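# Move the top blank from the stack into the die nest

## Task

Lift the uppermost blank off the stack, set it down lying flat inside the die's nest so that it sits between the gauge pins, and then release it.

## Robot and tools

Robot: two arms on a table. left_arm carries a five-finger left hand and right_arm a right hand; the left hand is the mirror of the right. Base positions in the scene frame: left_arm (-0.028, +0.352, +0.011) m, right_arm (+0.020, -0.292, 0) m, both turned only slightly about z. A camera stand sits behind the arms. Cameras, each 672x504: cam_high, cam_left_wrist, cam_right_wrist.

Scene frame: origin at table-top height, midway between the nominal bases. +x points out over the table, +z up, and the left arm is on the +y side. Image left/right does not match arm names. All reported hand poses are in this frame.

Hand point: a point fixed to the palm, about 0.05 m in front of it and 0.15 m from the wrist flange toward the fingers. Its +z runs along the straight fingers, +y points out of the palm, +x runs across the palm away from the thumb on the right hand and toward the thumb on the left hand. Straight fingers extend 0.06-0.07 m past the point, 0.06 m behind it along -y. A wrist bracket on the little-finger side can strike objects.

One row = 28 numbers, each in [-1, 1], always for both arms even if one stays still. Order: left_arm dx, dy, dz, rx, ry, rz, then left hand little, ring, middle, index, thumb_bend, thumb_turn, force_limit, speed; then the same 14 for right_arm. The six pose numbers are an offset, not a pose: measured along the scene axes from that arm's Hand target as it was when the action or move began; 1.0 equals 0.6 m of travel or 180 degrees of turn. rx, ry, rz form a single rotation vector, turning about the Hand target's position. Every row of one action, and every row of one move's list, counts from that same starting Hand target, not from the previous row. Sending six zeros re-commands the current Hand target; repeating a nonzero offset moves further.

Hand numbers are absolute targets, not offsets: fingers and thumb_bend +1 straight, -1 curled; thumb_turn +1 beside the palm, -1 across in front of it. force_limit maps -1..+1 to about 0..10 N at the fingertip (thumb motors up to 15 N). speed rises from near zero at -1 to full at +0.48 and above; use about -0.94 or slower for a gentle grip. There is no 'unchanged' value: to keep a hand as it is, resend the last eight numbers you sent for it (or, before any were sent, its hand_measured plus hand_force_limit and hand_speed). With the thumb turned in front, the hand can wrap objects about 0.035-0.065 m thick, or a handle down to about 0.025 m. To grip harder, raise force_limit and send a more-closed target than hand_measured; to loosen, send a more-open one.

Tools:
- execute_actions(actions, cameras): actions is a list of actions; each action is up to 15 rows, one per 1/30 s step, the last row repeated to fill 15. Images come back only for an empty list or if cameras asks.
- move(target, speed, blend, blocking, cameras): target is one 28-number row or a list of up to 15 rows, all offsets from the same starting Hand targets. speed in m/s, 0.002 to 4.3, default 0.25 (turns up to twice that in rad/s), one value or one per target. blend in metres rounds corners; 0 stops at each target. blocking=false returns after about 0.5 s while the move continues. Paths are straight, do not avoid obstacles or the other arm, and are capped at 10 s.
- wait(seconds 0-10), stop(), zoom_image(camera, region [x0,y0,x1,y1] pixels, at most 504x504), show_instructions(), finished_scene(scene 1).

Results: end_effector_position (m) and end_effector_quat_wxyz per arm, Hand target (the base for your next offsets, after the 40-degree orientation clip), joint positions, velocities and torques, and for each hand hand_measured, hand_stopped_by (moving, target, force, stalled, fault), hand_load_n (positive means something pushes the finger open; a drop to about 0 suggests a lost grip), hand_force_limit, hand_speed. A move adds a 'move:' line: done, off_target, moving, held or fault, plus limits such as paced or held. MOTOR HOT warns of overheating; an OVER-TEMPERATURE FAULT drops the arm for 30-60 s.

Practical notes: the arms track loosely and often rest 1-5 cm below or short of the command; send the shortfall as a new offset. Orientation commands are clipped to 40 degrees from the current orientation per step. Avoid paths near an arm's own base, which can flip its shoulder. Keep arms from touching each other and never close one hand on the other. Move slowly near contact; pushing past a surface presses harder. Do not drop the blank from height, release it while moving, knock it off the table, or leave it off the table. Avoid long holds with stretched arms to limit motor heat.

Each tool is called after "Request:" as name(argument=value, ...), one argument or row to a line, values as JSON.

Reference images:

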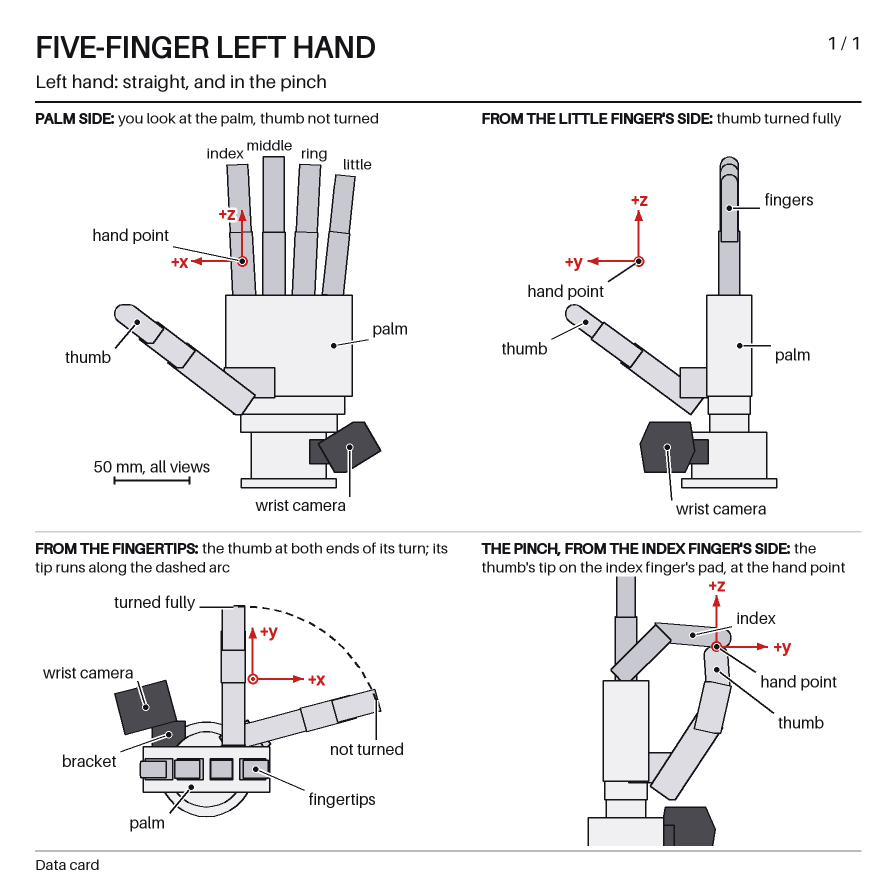

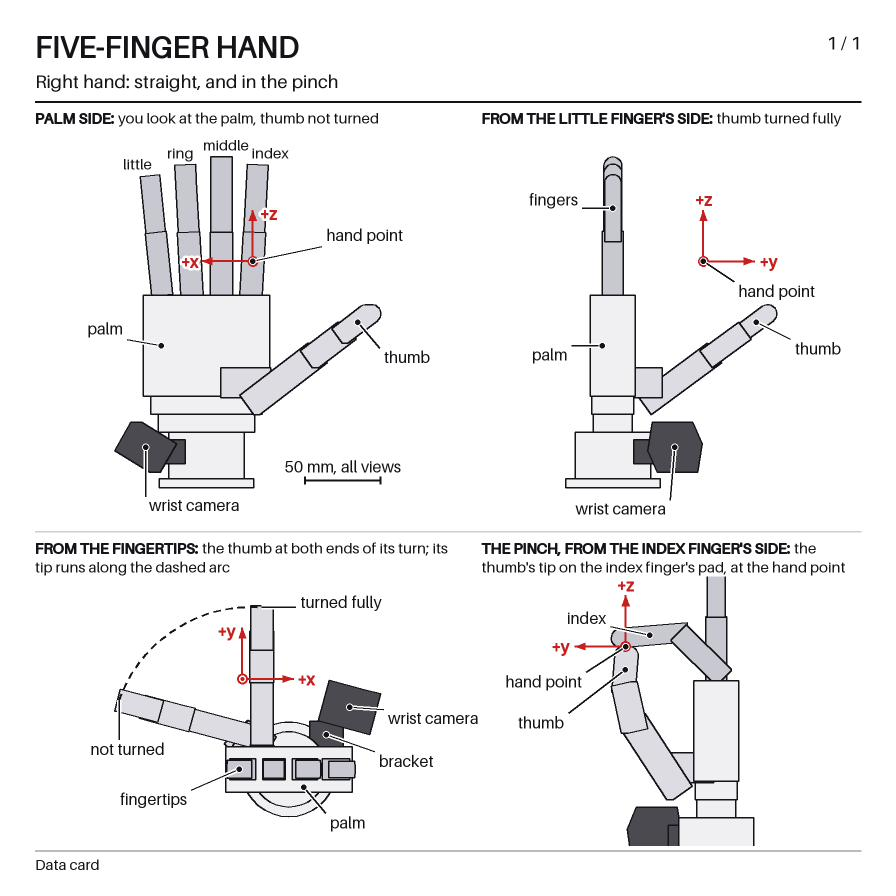

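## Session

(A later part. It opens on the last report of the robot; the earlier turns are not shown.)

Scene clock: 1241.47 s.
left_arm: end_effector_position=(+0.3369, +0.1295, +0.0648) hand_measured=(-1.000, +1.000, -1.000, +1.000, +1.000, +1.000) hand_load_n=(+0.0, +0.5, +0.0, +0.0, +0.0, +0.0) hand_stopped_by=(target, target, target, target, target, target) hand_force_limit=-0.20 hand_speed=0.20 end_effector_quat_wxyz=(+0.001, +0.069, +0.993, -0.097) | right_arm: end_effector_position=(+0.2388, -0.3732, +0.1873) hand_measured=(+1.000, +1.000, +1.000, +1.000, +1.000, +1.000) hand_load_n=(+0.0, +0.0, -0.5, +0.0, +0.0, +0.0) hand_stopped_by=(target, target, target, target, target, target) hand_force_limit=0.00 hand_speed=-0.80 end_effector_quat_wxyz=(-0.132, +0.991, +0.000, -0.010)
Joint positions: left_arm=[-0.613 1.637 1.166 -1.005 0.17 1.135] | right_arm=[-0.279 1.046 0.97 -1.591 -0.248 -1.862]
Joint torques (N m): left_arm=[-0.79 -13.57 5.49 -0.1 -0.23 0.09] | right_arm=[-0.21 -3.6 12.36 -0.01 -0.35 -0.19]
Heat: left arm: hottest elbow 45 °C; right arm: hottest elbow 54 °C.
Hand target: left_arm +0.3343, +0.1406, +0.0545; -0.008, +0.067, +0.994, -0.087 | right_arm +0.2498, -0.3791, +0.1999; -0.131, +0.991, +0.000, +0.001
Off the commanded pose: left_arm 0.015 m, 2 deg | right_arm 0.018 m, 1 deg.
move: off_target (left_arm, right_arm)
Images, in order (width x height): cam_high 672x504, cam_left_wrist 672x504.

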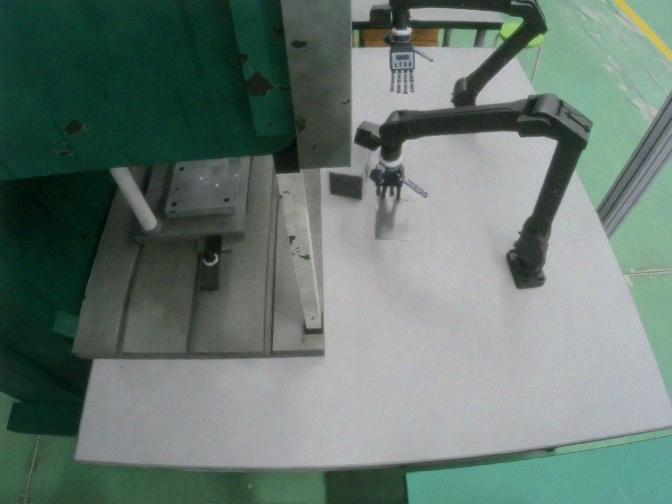

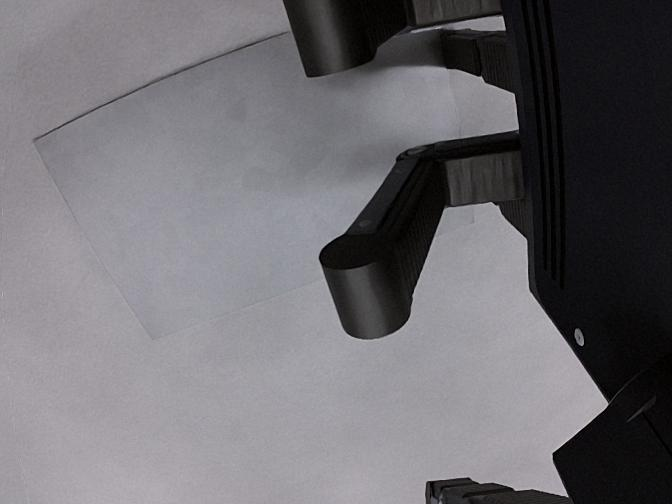

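Request:
move(
  target=[
    [0,-0.03,0.167,0,0,0,-1,1,-1,1,1,1,-0.2,0.2, 0,0,0,0,0,0,1,1,1,1,1,1,0,-0.8],
    [0.081,-0.017,0.167,0,0,0.498,-1,1,-1,1,1,1,-0.2,0.2, 0,0,0,0,0,0,1,1,1,1,1,1,0,-0.8],
  ],
  cameras=["cam_high","cam_left_wrist"],
  speed=0.3,
  blend=[0.02,0],
)

Request:
zoom_image(
  camera="cam_high",
  region=[340, 130, 440, 260],
)

Scene clock: 1266.67 s.
left_arm: end_effector_position=(+0.3694, +0.1343, +0.1500) hand_measured=(-1.000, +1.000, -1.000, +1.000, +1.000, +1.000) hand_load_n=(+0.0, +0.0, +0.0, +0.0, +0.0, +0.0) hand_stopped_by=(target, target, target, target, target, target) hand_force_limit=-0.20 hand_speed=0.20 end_effector_quat_wxyz=(+0.051, -0.647, +0.759, -0.059) | right_arm: end_effector_position=(+0.2388, -0.3732, +0.1873) hand_measured=(+1.000, +1.000, +1.000, +1.000, +1.000, +1.000) hand_load_n=(+0.0, +0.0, +0.0, +0.0, +0.0, +0.0) hand_stopped_by=(target, target, target, target, target, target) hand_force_limit=0.00 hand_speed=-0.80 end_effector_quat_wxyz=(-0.132, +0.991, +0.000, -0.010)
Joint positions: left_arm=[-0.466 1.575 1.323 -1.169 -0.041 -0.257] | right_arm=[-0.279 1.046 0.97 -1.591 -0.248 -1.862]
Joint torques (N m): left_arm=[-1.44 -13.1 10.1 -0.02 -0.09 -0.15] | right_arm=[-0.26 -3.96 12.34 0.05 -0.35 -0.19]
Heat: left arm: hottest elbow 45 °C; right arm: hottest elbow 55 °C.
Hand target: left_arm +0.3829, +0.1303, +0.1549; +0.056, -0.653, +0.752, -0.067 | right_arm +0.2498, -0.3791, +0.1999; -0.131, +0.991, +0.000, +0.001
Off the commanded pose: left_arm 0.015 m, 1 deg | right_arm 0.018 m, 1 deg.
move: off_target (left_arm, right_arm)
Images, in order (width x height): cam_high 672x504, cam_left_wrist 672x504.

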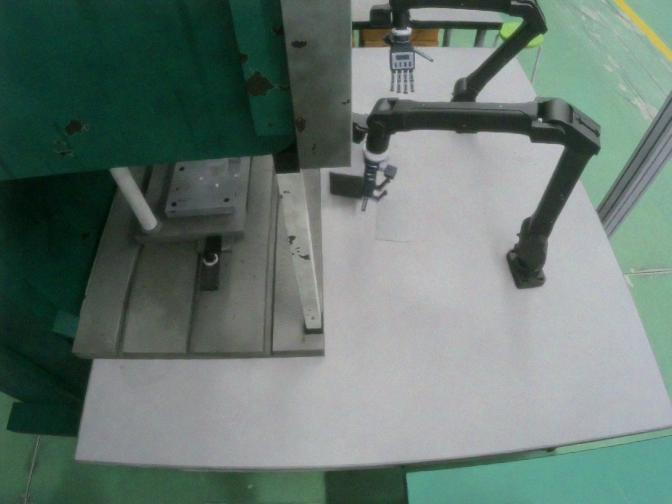

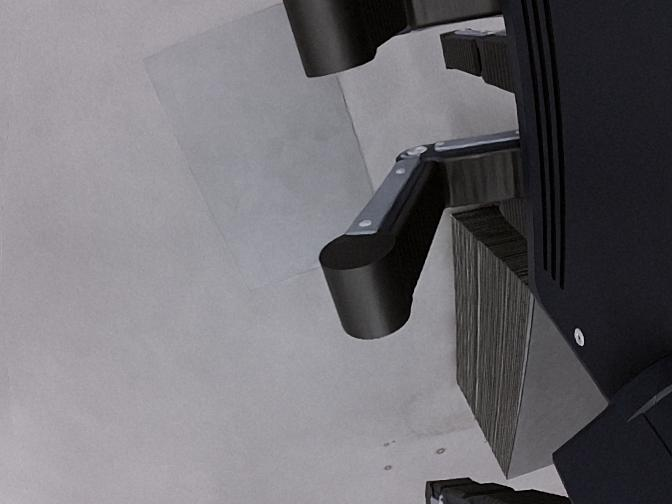

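Scaled by 3.877 from the camera's 672x504 image, which has a finer 960x720 frame.

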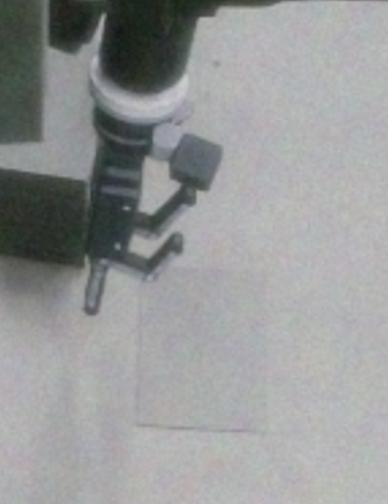

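Request:
move(
  target=[
    [0,0,-0.1673,0,0,0,-1,1,-1,1,1,1,-0.2,0.2, 0,0,0,0,0,0,1,1,1,1,1,1,0,-0.8],
    [-0.145,-0.018,-0.167,0,0,0.072,-1,1,-1,1,1,1,-0.2,0.2, 0,0,0,0,0,0,1,1,1,1,1,1,0,-0.8],
    [-0.3,-0.0763,-0.167,0,0,0.1556,-1,1,-1,1,1,1,-0.2,0.2, 0,0,0,0,0,0,1,1,1,1,1,1,0,-0.8],
  ],
  cameras=["cam_high","cam_left_wrist"],
  speed=[0.1,0.08,0.08],
  blend=[0,0.02,0],
)

Request:
zoom_image(
  camera="cam_high",
  region=[360, 130, 460, 260],
)

Scene clock: 1296.13 s.
left_arm: end_effector_position=(+0.2169, +0.0812, +0.0635) hand_measured=(-1.000, +1.000, -1.000, +1.000, +1.000, +1.000) hand_load_n=(+0.0, +0.5, +0.0, +0.0, +0.0, +0.0) hand_stopped_by=(target, target, target, target, target, target) hand_force_limit=-0.20 hand_speed=0.20 end_effector_quat_wxyz=(-0.074, +0.815, -0.570, +0.070) | right_arm: end_effector_position=(+0.2388, -0.3732, +0.1873) hand_measured=(+1.000, +1.000, +1.000, +1.000, +1.000, +1.000) hand_load_n=(+0.0, +0.0, +0.0, +0.0, +0.0, +0.0) hand_stopped_by=(target, target, target, target, target, target) hand_force_limit=0.00 hand_speed=-0.80 end_effector_quat_wxyz=(-0.132, +0.991, +0.000, -0.010)
Joint positions: left_arm=[-0.786 1.332 0.821 -0.937 -0.164 -1.079] | right_arm=[-0.279 1.046 0.97 -1.591 -0.248 -1.862]
Joint torques (N m): left_arm=[-2.9 -8.82 5.45 -0.64 0.27 -0.13] | right_arm=[-0.03 -3.49 12.29 -0.13 -0.34 -0.16]
Heat: left arm: hottest elbow 49 °C; right arm: hottest elbow 55 °C.
Hand target: left_arm +0.2030, +0.0846, +0.0547; -0.070, +0.816, -0.572, +0.051 | right_arm +0.2498, -0.3791, +0.1999; -0.131, +0.991, +0.000, +0.001
Off the commanded pose: left_arm 0.017 m, 2 deg | right_arm 0.018 m, 1 deg.
move: off_target (left_arm, right_arm)
Images, in order (width x height): cam_high 672x504, cam_left_wrist 672x504.

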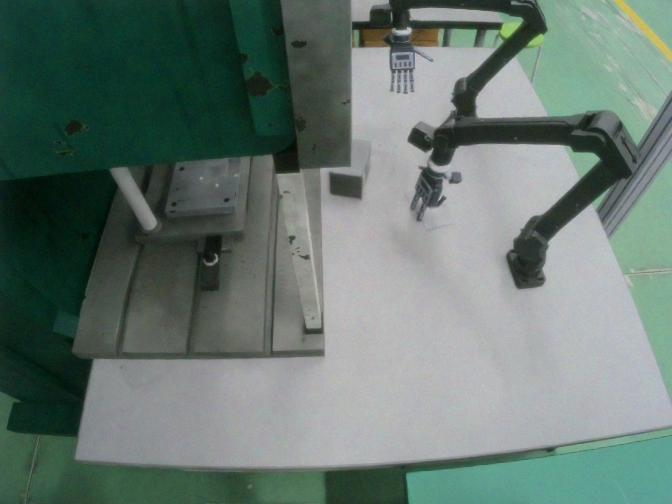

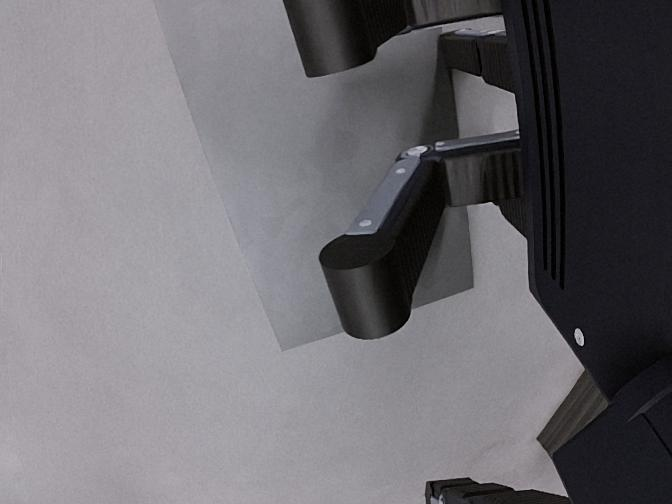

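Scaled by 3.877 from the camera's 672x504 image, which has a finer 960x720 frame.

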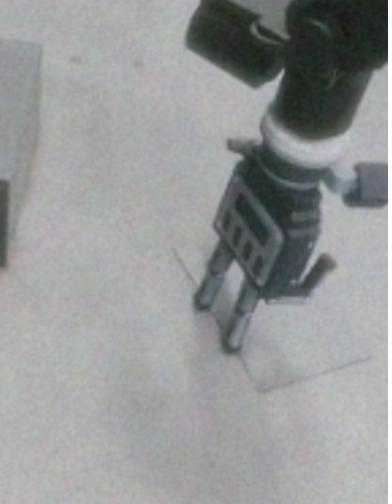

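Request:
move(
  target=[
    [-0.165,-0.0667,0,0,0,0.011,-1,1,-1,1,1,1,-0.2,0.2, 0,0,0,0,0,0,1,1,1,1,1,1,0,-0.8],
    [-0.332,-0.133,0,0,0,0.011,-1,1,-1,1,1,1,-0.2,0.2, 0,0,0,0,0,0,1,1,1,1,1,1,0,-0.8],
  ],
  cameras=["cam_high","cam_left_wrist"],
  speed=0.08,
  blend=[0.02,0],
)

Request:
zoom_image(
  camera="cam_high",
  region=[420, 130, 620, 280],
)

Scene clock: 1304.10 s.
left_arm: end_effector_position=(+0.0132, +0.0074, +0.0617) hand_measured=(-1.000, +1.000, -1.000, +1.000, +1.000, +1.000) hand_load_n=(+0.5, +0.5, +0.0, +0.0, +0.0, +0.0) hand_stopped_by=(target, target, target, target, target, target) hand_force_limit=-0.20 hand_speed=0.20 end_effector_quat_wxyz=(-0.068, +0.827, -0.555, +0.068) | right_arm: end_effector_position=(+0.2388, -0.3732, +0.1873) hand_measured=(+1.000, +1.000, +1.000, +1.000, +1.000, +1.000) hand_load_n=(+0.0, +0.0, +0.0, +0.0, +0.0, +0.0) hand_stopped_by=(target, target, target, target, target, target) hand_force_limit=0.00 hand_speed=-0.80 end_effector_quat_wxyz=(-0.132, +0.991, +0.000, -0.010)
Joint positions: left_arm=[-1.458 1.263 0.753 -1.068 -0.192 -1.8] | right_arm=[-0.279 1.046 0.97 -1.591 -0.248 -1.862]
Joint torques (N m): left_arm=[-3.31 -5.36 7.54 -0.64 0.67 -0.17] | right_arm=[-0.03 -3.6 12.36 -0.13 -0.34 -0.16]
Heat: left arm: hottest elbow 47 °C; right arm: hottest elbow 55 °C.
Hand target: left_arm +0.0038, +0.0048, +0.0546; -0.071, +0.825, -0.558, +0.050 | right_arm +0.2498, -0.3791, +0.1999; -0.131, +0.991, +0.000, +0.001
Off the commanded pose: left_arm 0.012 m, 2 deg | right_arm 0.018 m, 1 deg.
move: off_target (left_arm, right_arm)
Images, in order (width x height): cam_high 672x504, cam_left_wrist 672x504.

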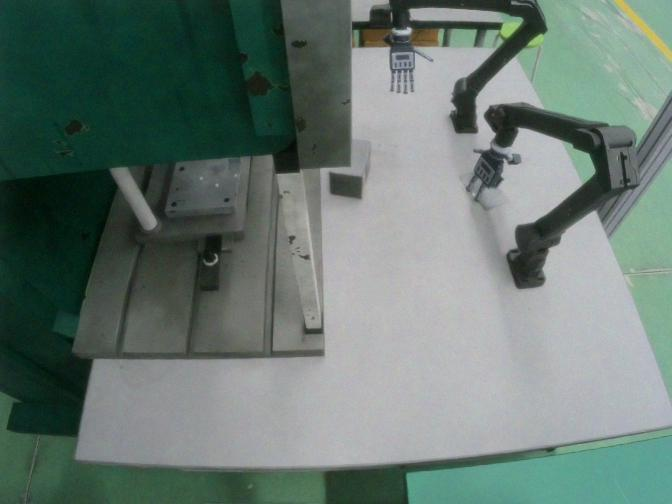

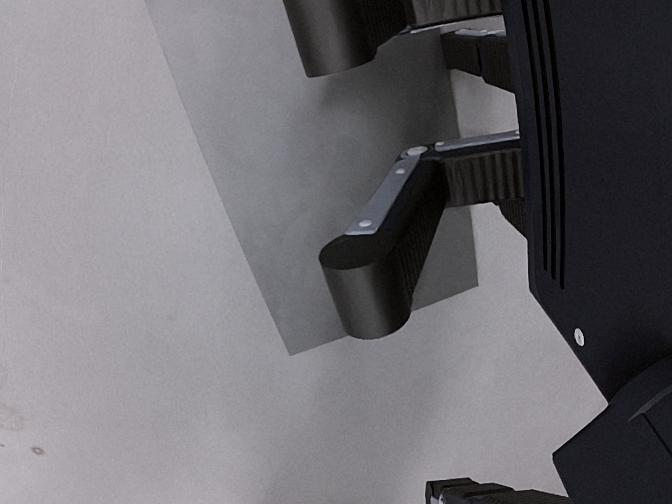

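Scaled by 2.520 from the camera's 672x504 image, which has a finer 960x720 frame.

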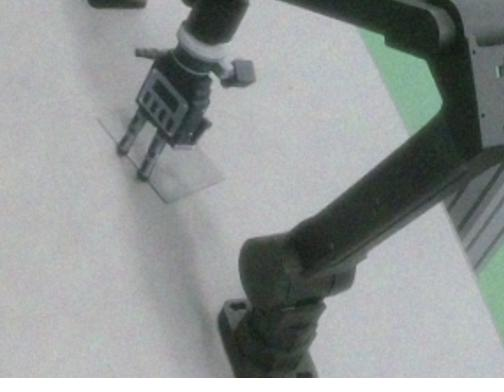

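Request:
move(
  target=[
    [-0.172,-0.0675,0,0,0,-0.039,-1,1,-1,1,1,1,-0.2,0.2, 0,0,0,0,0,0,1,1,1,1,1,1,0,-0.8],
    [-0.25,-0.1,0,0,0,-0.06,-1,1,-1,1,1,1,-0.2,0.2, 0,0,0,0,0,0,1,1,1,1,1,1,0,-0.8],
  ],
  cameras=["cam_high","cam_left_wrist"],
  speed=0.08,
  blend=[0.02,0],
)

Request:
zoom_image(
  camera="cam_high",
  region=[440, 100, 640, 260],
)

Scene clock: 1317.43 s.
left_arm: end_effector_position=(-0.1301, -0.0464, +0.0614) hand_measured=(-1.000, +1.000, -1.000, +1.000, +1.000, +1.000) hand_load_n=(+0.0, +0.0, +0.0, +0.5, -0.5, +0.0) hand_stopped_by=(target, target, target, target, target, target) hand_force_limit=-0.20 hand_speed=0.20 end_effector_quat_wxyz=(-0.070, +0.774, -0.626, +0.069) | right_arm: end_effector_position=(+0.2388, -0.3732, +0.1873) hand_measured=(+1.000, +1.000, +1.000, +1.000, +1.000, +1.000) hand_load_n=(+0.0, +0.0, +0.0, +0.0, +0.0, +0.0) hand_stopped_by=(target, target, target, target, target, target) hand_force_limit=0.00 hand_speed=-0.80 end_effector_quat_wxyz=(-0.132, +0.991, +0.000, -0.010)
Joint positions: left_arm=[-1.858 1.45 0.934 -1.123 -0.185 -2.027] | right_arm=[-0.279 1.046 0.97 -1.591 -0.248 -1.862]
Joint torques (N m): left_arm=[-3.49 -7.36 8.49 -0.12 0.91 -0.04] | right_arm=[-0.09 -3.78 12.36 -0.09 -0.34 -0.18]
Heat: left arm: hottest elbow 46 °C; right arm: hottest elbow 56 °C.
Hand target: left_arm -0.1463, -0.0552, +0.0547; -0.066, +0.769, -0.633, +0.057 | right_arm +0.2498, -0.3791, +0.1999; -0.131, +0.991, +0.000, +0.001
Off the commanded pose: left_arm 0.020 m, 2 deg | right_arm 0.018 m, 1 deg.
move: off_target (left_arm, right_arm)
Images, in order (width x height): cam_high 672x504, cam_left_wrist 672x504.

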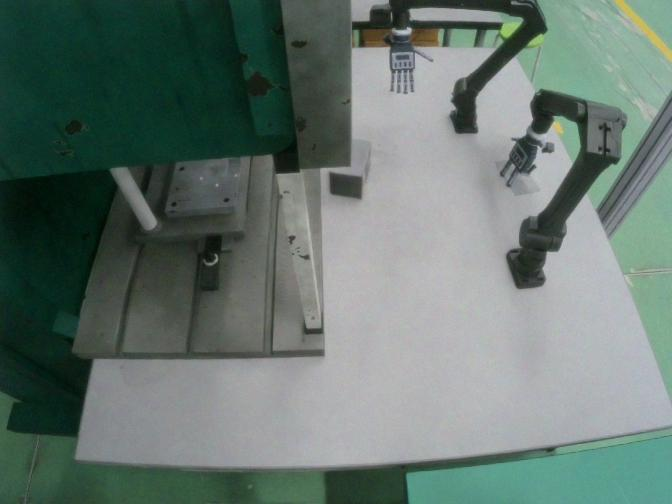

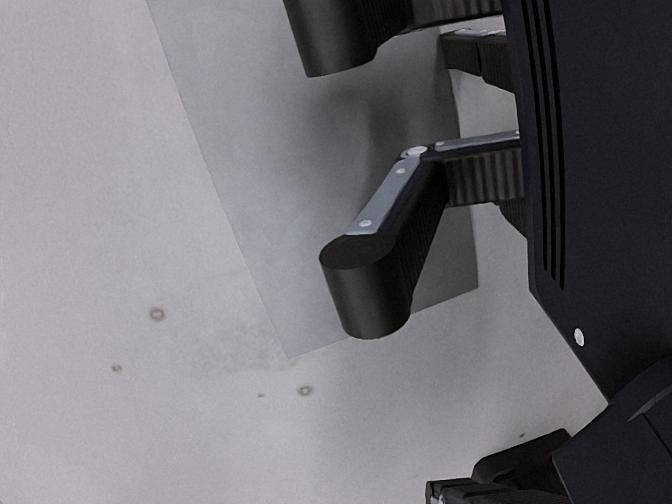

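Scaled by 2.520 from the camera's 672x504 image, which has a finer 960x720 frame.

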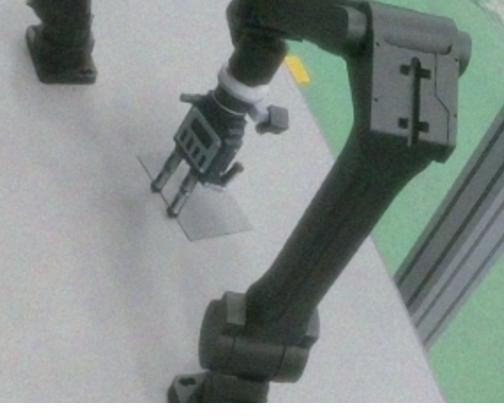

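Request:
move(
  target=[-0.148,-0.05,0,0,0,-0.0456,-1,1,-1,1,1,1,-0.2,0.2, 0,0,0,0,0,0,1,1,1,1,1,1,0,-0.8],
  cameras=["cam_high","cam_left_wrist"],
  speed=0.08,
)

Request:
zoom_image(
  camera="cam_high",
  region=[440, 100, 640, 260],
)

Scene clock: 1327.70 s.
left_arm: end_effector_position=(-0.2177, -0.0774, +0.0630) hand_measured=(-1.000, +1.000, -1.000, +1.000, +1.000, +1.000) hand_load_n=(+0.0, +0.0, +0.0, +0.5, +0.0, +0.0) hand_stopped_by=(target, target, target, target, target, target) hand_force_limit=-0.20 hand_speed=0.20 end_effector_quat_wxyz=(-0.065, +0.726, -0.681, +0.072) | right_arm: end_effector_position=(+0.2388, -0.3732, +0.1873) hand_measured=(+1.000, +1.000, +1.000, +1.000, +1.000, +1.000) hand_load_n=(+0.0, +0.0, +0.0, +0.0, +0.0, +0.0) hand_stopped_by=(target, target, target, target, target, target) hand_force_limit=0.00 hand_speed=-0.80 end_effector_quat_wxyz=(-0.132, +0.991, +0.000, -0.010)
Joint positions: left_arm=[-2.024 1.592 1.101 -1.154 -0.179 -2.048] | right_arm=[-0.279 1.046 0.97 -1.591 -0.248 -1.862]
Joint torques (N m): left_arm=[-3.37 -9.58 8.84 -0.13 0.73 -0.05] | right_arm=[-0.09 -4.01 12.38 -0.12 -0.34 -0.17]
Heat: left arm: hottest elbow 47 °C; right arm: hottest elbow 56 °C.
Hand target: left_arm -0.2351, -0.0852, +0.0546; -0.062, +0.722, -0.686, +0.061 | right_arm +0.2498, -0.3791, +0.1999; -0.131, +0.991, +0.000, +0.001
Off the commanded pose: left_arm 0.021 m, 1 deg | right_arm 0.018 m, 1 deg.
move: off_target (left_arm, right_arm)
Images, in order (width x height): cam_high 672x504, cam_left_wrist 672x504.

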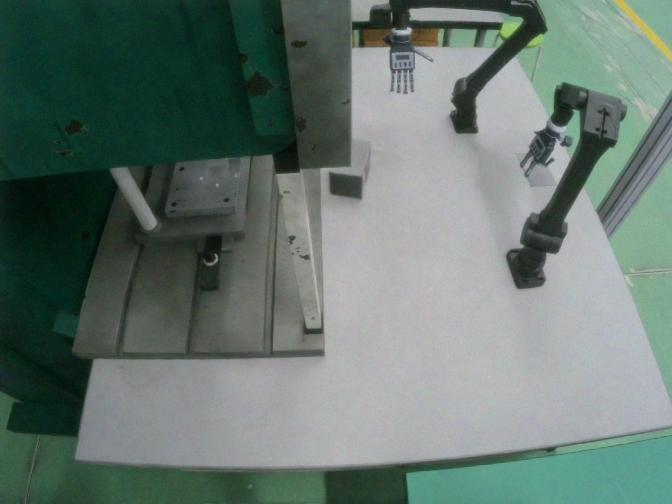

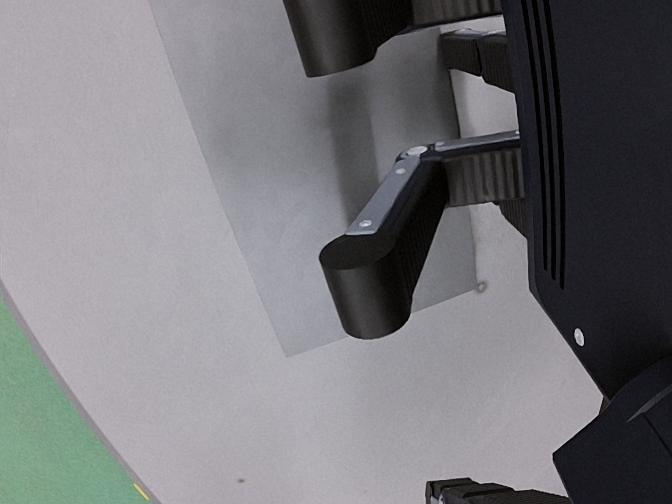

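Scaled by 2.520 from the camera's 672x504 image, which has a finer 960x720 frame.

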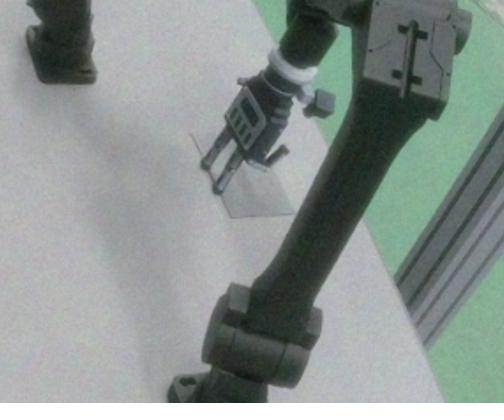

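Request:
move(
  target=[-0.18,-0.02,0,0,0,-0.045,-1,1,-1,1,1,1,-0.2,0.2, 0,0,0,0,0,0,1,1,1,1,1,1,0,-0.8],
  cameras=["cam_high","cam_left_wrist"],
  speed=0.08,
)

Request:
zoom_image(
  camera="cam_high",
  region=[480, 90, 640, 230],
)

Scene clock: 1357.80 s.
left_arm: end_effector_position=(-0.3258, -0.0931, +0.0653) hand_measured=(-1.000, +1.000, -1.000, +1.000, +1.000, +1.000) hand_load_n=(+0.0, +0.0, +0.0, +0.5, +0.0, +0.0) hand_stopped_by=(target, target, target, target, target, target) hand_force_limit=-0.20 hand_speed=0.20 end_effector_quat_wxyz=(+0.057, -0.675, +0.732, -0.075) | right_arm: end_effector_position=(+0.2388, -0.3732, +0.1873) hand_measured=(+1.000, +1.000, +1.000, +1.000, +1.000, +1.000) hand_load_n=(+0.0, +0.0, +0.0, +0.0, +0.0, +0.0) hand_stopped_by=(target, target, target, target, target, target) hand_force_limit=0.00 hand_speed=-0.80 end_effector_quat_wxyz=(-0.132, +0.991, +0.000, -0.010)
Joint positions: left_arm=[-2.199 1.744 1.306 -1.208 -0.172 -2.079] | right_arm=[-0.279 1.046 0.97 -1.591 -0.248 -1.862]
Joint torques (N m): left_arm=[-3.25 -12.75 9.11 -0.23 0.57 -0.07] | right_arm=[-0.21 -3.49 12.38 -0.09 -0.35 -0.16]
Heat: left arm: hottest elbow 47 °C; right arm: hottest elbow 56 °C.
Hand target: left_arm -0.3431, -0.0972, +0.0547; -0.057, +0.672, -0.736, +0.065 | right_arm +0.2498, -0.3791, +0.1999; -0.131, +0.991, +0.000, +0.001
Off the commanded pose: left_arm 0.021 m, 1 deg | right_arm 0.018 m, 1 deg.
move: off_target (left_arm, right_arm)
Images, in order (width x height): cam_high 672x504, cam_left_wrist 672x504.

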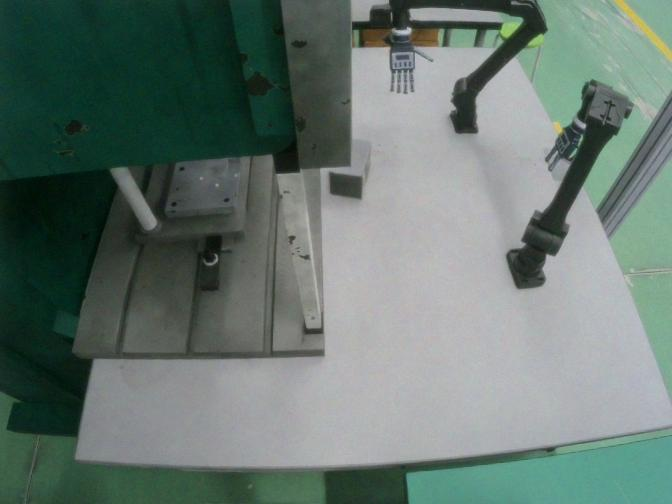

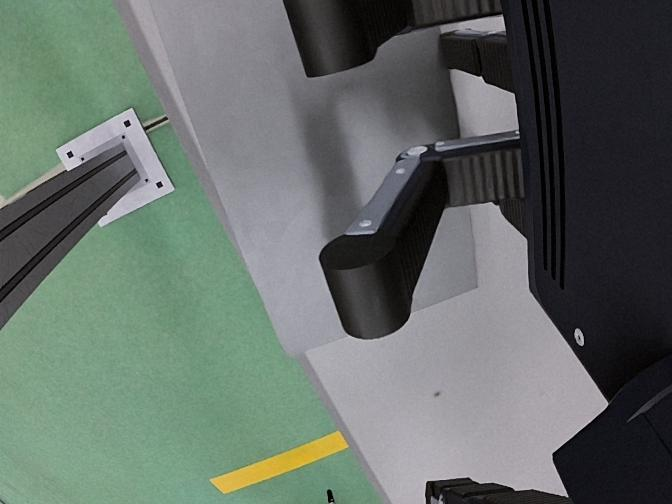

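Scaled by 3.150 from the camera's 672x504 image, which has a finer 960x720 frame.

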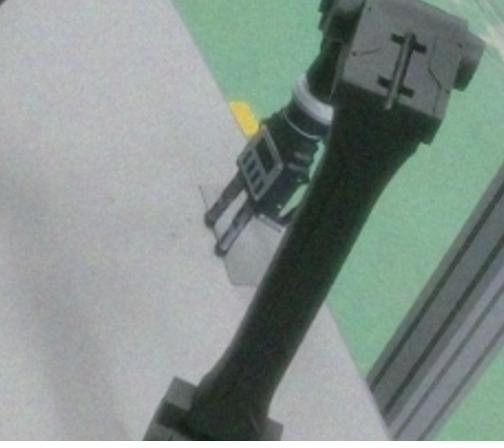

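Request:
zoom_image(
  camera="cam_left_wrist",
  region=[100, 0, 500, 400],
)

Scaled by 1.260 from the camera's 672x504 image, which has a finer 960x720 frame.

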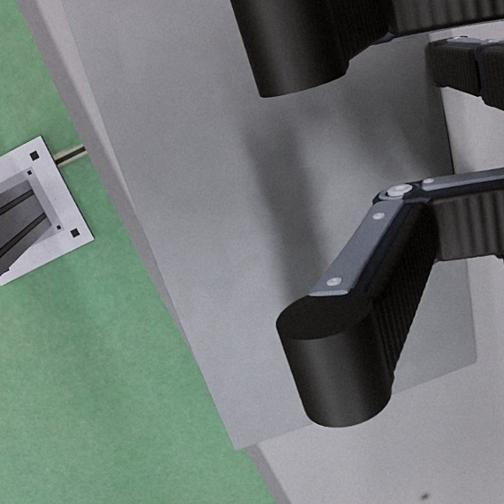

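Request:
move(
  target=[-0.056,-0.008,0,0,0,-0.015,-1,1,-1,1,1,1,-0.2,0.2, 0,0,0,0,0,0,1,1,1,1,1,1,0,-0.8],
  cameras=["cam_high","cam_left_wrist"],
  speed=0.06,
)

Request:
zoom_image(
  camera="cam_left_wrist",
  region=[100, 0, 500, 400],
)

Request:
zoom_image(
  camera="cam_high",
  region=[500, 90, 620, 210],
)

Scene clock: 1390.27 s.
left_arm: end_effector_position=(-0.3590, -0.0983, +0.0662) hand_measured=(-1.000, +1.000, -1.000, +1.000, +1.000, +1.000) hand_load_n=(+0.0, +0.0, +0.0, +0.0, +0.0, +0.0) hand_stopped_by=(target, target, target, target, target, target) hand_force_limit=-0.20 hand_speed=0.20 end_effector_quat_wxyz=(+0.055, -0.659, +0.746, -0.075) | right_arm: end_effector_position=(+0.2388, -0.3732, +0.1873) hand_measured=(+1.000, +1.000, +1.000, +1.000, +1.000, +1.000) hand_load_n=(+0.5, +0.0, +0.0, +0.0, +0.0, +0.0) hand_stopped_by=(target, target, target, target, target, target) hand_force_limit=0.00 hand_speed=-0.80 end_effector_quat_wxyz=(-0.132, +0.991, +0.000, -0.010)
Joint positions: left_arm=[-2.243 1.799 1.386 -1.233 -0.17 -2.079] | right_arm=[-0.279 1.046 0.97 -1.591 -0.248 -1.862]
Joint torques (N m): left_arm=[-3.19 -13.39 9.37 -0.32 0.49 -0.04] | right_arm=[-0.21 -3.84 12.49 0.05 -0.32 -0.17]
Heat: left arm: hottest elbow 51 °C; right arm: hottest elbow 57 °C.
Hand target: left_arm -0.3767, -0.1019, +0.0547; +0.056, -0.654, +0.751, -0.067 | right_arm +0.2498, -0.3791, +0.1999; -0.131, +0.991, +0.000, +0.001
Off the commanded pose: left_arm 0.021 m, 1 deg | right_arm 0.018 m, 1 deg.
move: off_target (left_arm, right_arm)
Images, in order (width x height): cam_high 672x504, cam_left_wrist 672x504.

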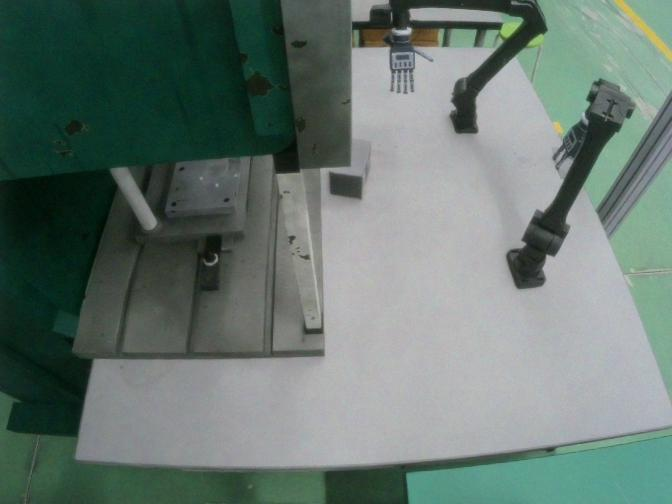

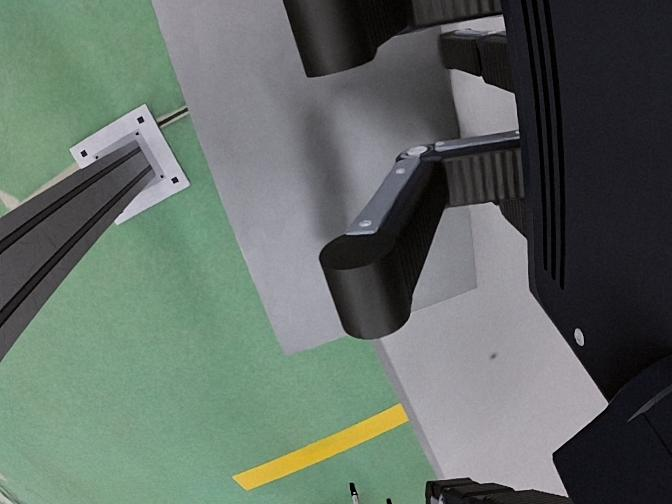

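Scaled by 1.260 from the camera's 672x504 image, which has a finer 960x720 frame.

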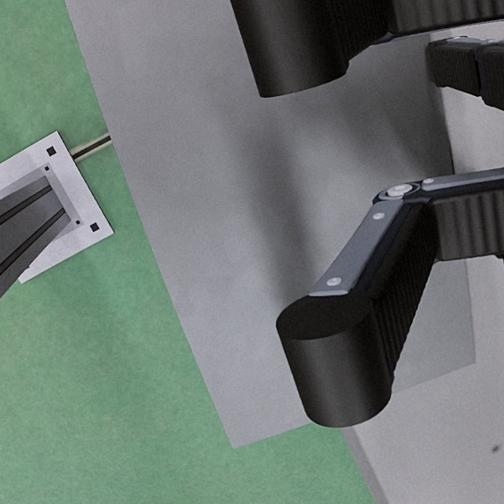

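Scaled by 4.200 from the camera's 672x504 image, which has a finer 960x720 frame.

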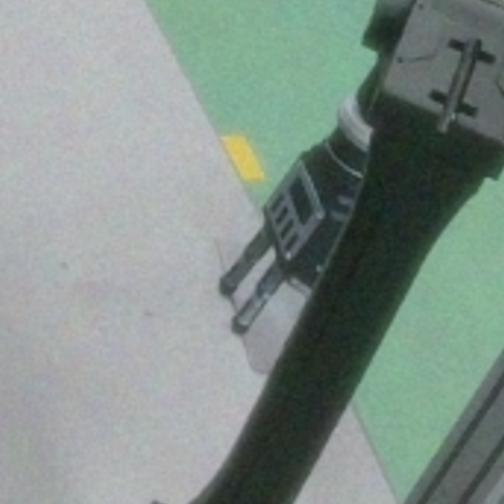

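Request:
move(
  target=[
    [0.03,0.0,0.33,0,0,0,-1,1,-1,1,1,1,-0.2,0.2, 0,0,0,0,0,0,1,1,1,1,1,1,0,-0.8],
    [0.03,0.04,0.33,0,0,-0.5,-1,1,-1,1,1,1,-0.2,0.2, 0,0,0,0,0,0,1,1,1,1,1,1,0,-0.8],
    [-0.017,0.088,0.33,0.086,-0.0113,-0.9906,1,1,1,1,1,1,-0.2,0.2, 0,0,0,0,0,0,1,1,1,1,1,1,0,-0.8],
  ],
  cameras=["cam_high","cam_left_wrist"],
  speed=[0.1,0.5,0.5],
  blend=[0.02,0.02,0],
)

Scene clock: 1449.60 s.
left_arm: end_effector_position=(-0.3803, -0.0424, +0.2526) hand_measured=(+1.000, +1.000, +1.000, +1.000, +1.000, +1.000) hand_load_n=(+0.0, +0.0, +0.0, +0.5, +0.0, +0.0) hand_stopped_by=(target, target, target, target, target, target) hand_force_limit=-0.20 hand_speed=0.20 end_effector_quat_wxyz=(+0.001, +0.745, +0.668, -0.002) | right_arm: end_effector_position=(+0.2388, -0.3732, +0.1873) hand_measured=(+1.000, +1.000, +1.000, +1.000, +1.000, +1.000) hand_load_n=(+0.0, +0.0, +0.0, +0.0, +0.0, +0.0) hand_stopped_by=(target, target, target, target, target, target) hand_force_limit=0.00 hand_speed=-0.80 end_effector_quat_wxyz=(-0.132, +0.991, +0.000, -0.010)
Joint positions: left_arm=[-2.399 1.901 2.016 -1.681 -0.001 0.899] | right_arm=[-0.279 1.046 0.97 -1.591 -0.248 -1.862]
Joint torques (N m): left_arm=[-1.85 -17.49 10.48 -0.65 0.04 0.08] | right_arm=[-0.26 -3.84 12.33 -0.12 -0.34 -0.16]
Heat: left arm: hottest elbow 50 °C; right arm: hottest elbow 58 °C.
Hand target: left_arm -0.3869, -0.0492, +0.2527; -0.001, +0.748, +0.663, +0.001 | right_arm +0.2498, -0.3791, +0.1999; -0.131, +0.991, +0.000, +0.001
Off the commanded pose: left_arm 0.009 m, 1 deg | right_arm 0.018 m, 1 deg.
joint sent to its limit (left arm) — joint 4 (wrist pitch), lower limit. The joint targets still meet the commanded pose.
move: off_target (right_arm)
Images, in order (width x height): cam_high 672x504, cam_left_wrist 672x504.

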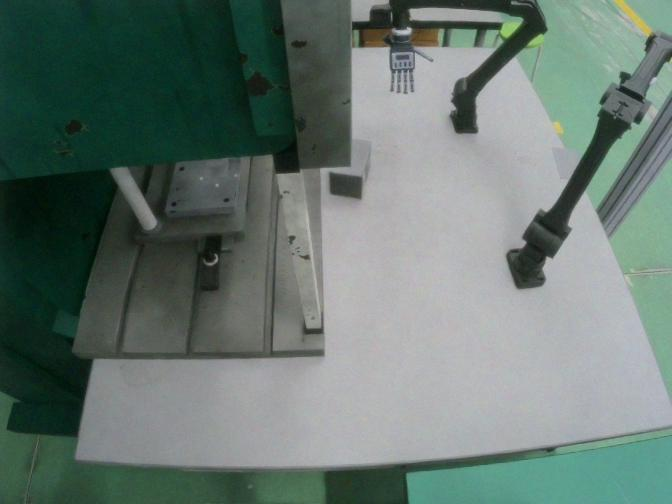

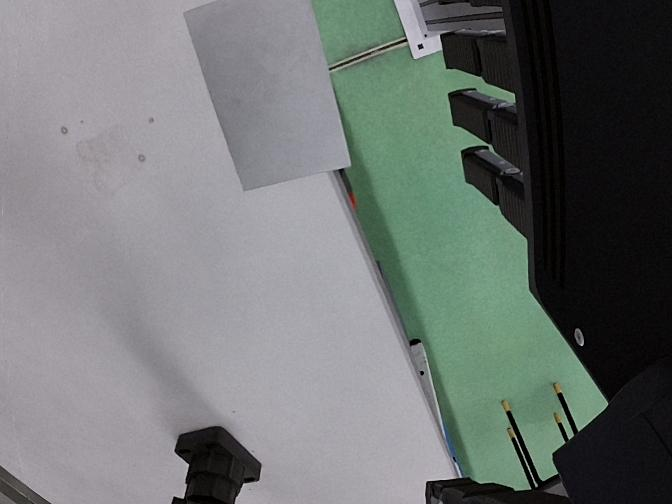

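Request:
zoom_image(
  camera="cam_left_wrist",
  region=[230, 0, 400, 260],
)

Request:
zoom_image(
  camera="cam_high",
  region=[520, 110, 640, 220],
)

Scaled by 1.938 from the camera's 672x504 image, which has a finer 960x720 frame.

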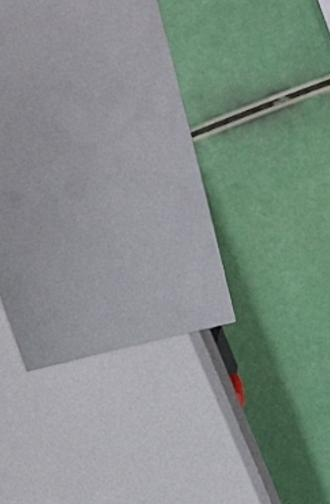

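Scaled by 4.200 from the camera's 672x504 image, which has a finer 960x720 frame.

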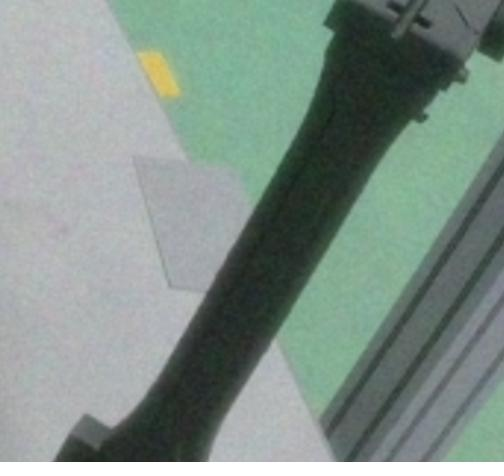

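Request:
move(
  target=[
    [0.023,-0.007,-0.05,0,0,0,1,1,1,1,1,-1,-0.2,0.2, 0,0,0,0,0,0,1,1,1,1,1,1,0,-0.8],
    [0.023,-0.007,-0.2545,0,0,0,1,1,1,1,1,-1,-0.2,0.2, 0,0,0,0,0,0,1,1,1,1,1,1,0,-0.8],
  ],
  cameras=["cam_high","cam_left_wrist"],
  speed=0.15,
  blend=[0.0,0],
)

Request:
zoom_image(
  camera="cam_left_wrist",
  region=[200, 50, 500, 350],
)

Scene clock: 1484.33 s.
left_arm: end_effector_position=(-0.3746, -0.0504, +0.1130) hand_measured=(+1.000, +1.000, +1.000, +1.000, +1.000, -1.000) hand_load_n=(+0.0, -0.5, +0.0, +0.0, +0.0, +0.0) hand_stopped_by=(target, target, target, target, target, target) hand_force_limit=-0.20 hand_speed=0.20 end_effector_quat_wxyz=(+0.001, +0.746, +0.665, -0.007) | right_arm: end_effector_position=(+0.2388, -0.3732, +0.1873) hand_measured=(+1.000, +1.000, +1.000, +1.000, +1.000, +1.000) hand_load_n=(+0.0, +0.0, +0.0, +0.0, +0.5, +0.0) hand_stopped_by=(target, target, target, target, target, target) hand_force_limit=0.00 hand_speed=-0.80 end_effector_quat_wxyz=(-0.132, +0.991, +0.000, -0.010)
Joint positions: left_arm=[-2.383 1.924 1.684 -1.317 0 0.921] | right_arm=[-0.279 1.046 0.97 -1.591 -0.248 -1.862]
Joint torques (N m): left_arm=[-1.38 -17.44 7.21 -0.02 0.03 0.08] | right_arm=[-0.03 -3.55 12.36 -0.06 -0.38 -0.2]
Heat: left arm: hottest elbow 50 °C; right arm: hottest elbow 58 °C.
Hand target: left_arm -0.3731, -0.0533, +0.0999; -0.001, +0.748, +0.663, +0.001 | right_arm +0.2498, -0.3791, +0.1999; -0.131, +0.991, +0.000, +0.001
Off the commanded pose: left_arm 0.013 m, 1 deg | right_arm 0.018 m, 1 deg.
move: off_target (left_arm, right_arm)
Images, in order (width x height): cam_high 672x504, cam_left_wrist 672x504.

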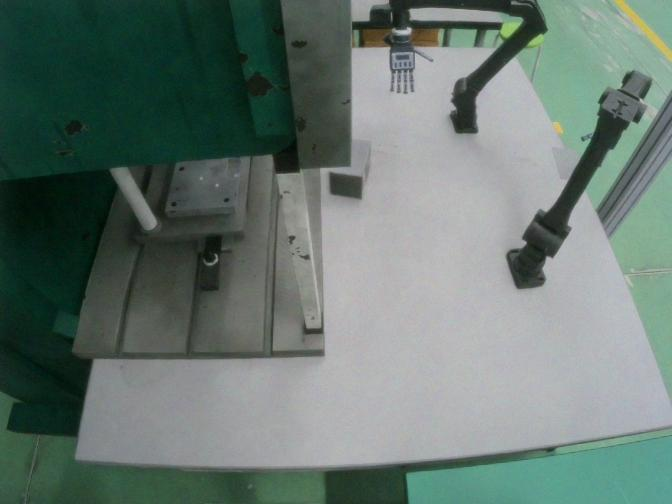

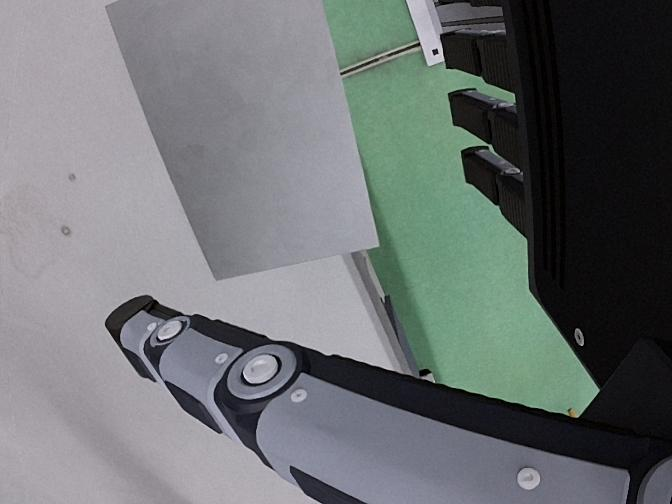

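Scaled by 1.680 from the camera's 672x504 image, which has a finer 960x720 frame.

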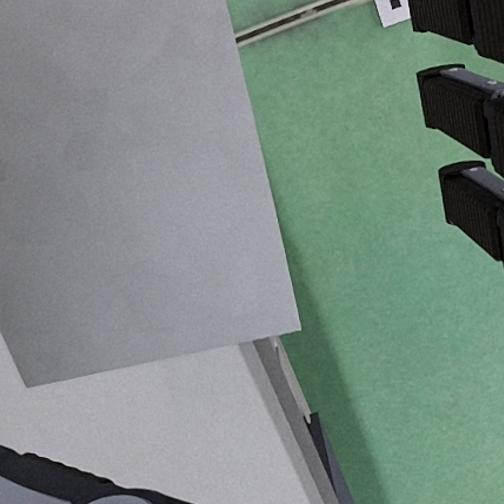

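Request:
move(
  target=[0,0,-0.1615,0,0,0,1,1,1,1,1,-1,-0.2,0.2, 0,0,0,0,0,0,1,1,1,1,1,1,0,-0.8],
  cameras=["cam_high","cam_left_wrist"],
  speed=0.08,
)

Request:
zoom_image(
  camera="cam_left_wrist",
  region=[0, 0, 500, 500],
)

Scene clock: 1505.20 s.
left_arm: end_effector_position=(-0.3768, -0.0526, +0.0179) hand_measured=(+1.000, +1.000, +1.000, +1.000, +1.000, -1.000) hand_load_n=(+0.0, +0.0, +0.0, +0.0, +0.0, +0.0) hand_stopped_by=(target, target, target, target, target, target) hand_force_limit=-0.20 hand_speed=0.20 end_effector_quat_wxyz=(+0.001, +0.746, +0.665, -0.009) | right_arm: end_effector_position=(+0.2388, -0.3732, +0.1873) hand_measured=(+1.000, +1.000, +1.000, +1.000, +1.000, +1.000) hand_load_n=(+0.0, +0.0, +0.0, +0.0, +0.0, +0.0) hand_stopped_by=(target, target, target, target, target, target) hand_force_limit=0.00 hand_speed=-0.80 end_effector_quat_wxyz=(-0.132, +0.991, +0.000, -0.010)
Joint positions: left_arm=[-2.383 2.015 1.564 -1.101 0 0.921] | right_arm=[-0.279 1.046 0.97 -1.591 -0.248 -1.862]
Joint torques (N m): left_arm=[-1.38 -17.79 6.6 -0.02 0.04 0.08] | right_arm=[-0.03 -3.6 12.37 -0.1 -0.34 -0.15]
Heat: left arm: hottest elbow 48 °C; right arm: hottest elbow 58 °C.
Hand target: left_arm -0.3732, -0.0534, +0.0032; -0.001, +0.748, +0.663, +0.001 | right_arm +0.2498, -0.3791, +0.1999; -0.131, +0.991, +0.000, +0.001
Off the commanded pose: left_arm 0.015 m, 1 deg | right_arm 0.018 m, 1 deg.
move: off_target (left_arm, right_arm)
Images, in order (width x height): cam_high 672x504, cam_left_wrist 672x504.

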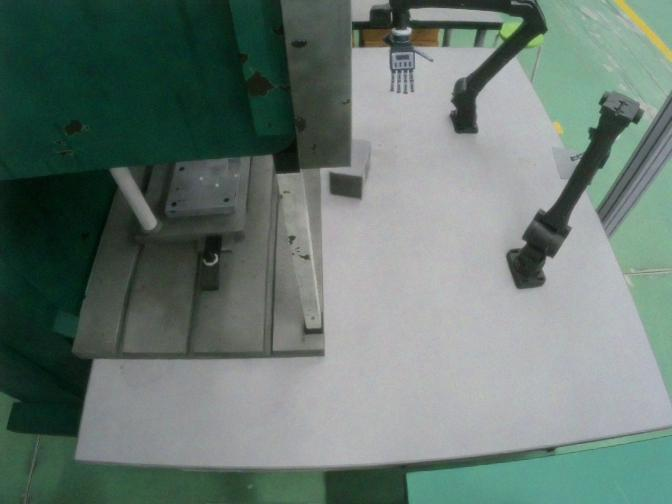

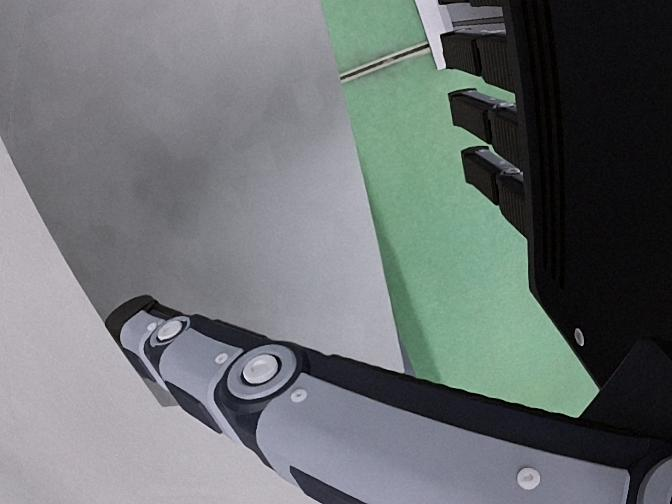

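Scaled by 1.008 from the camera's 672x504 image, which has a finer 960x720 frame.

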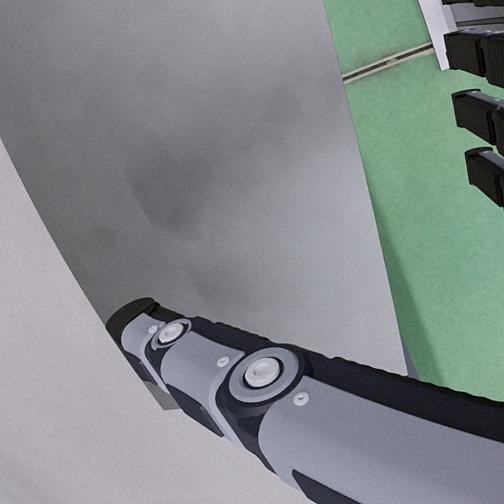

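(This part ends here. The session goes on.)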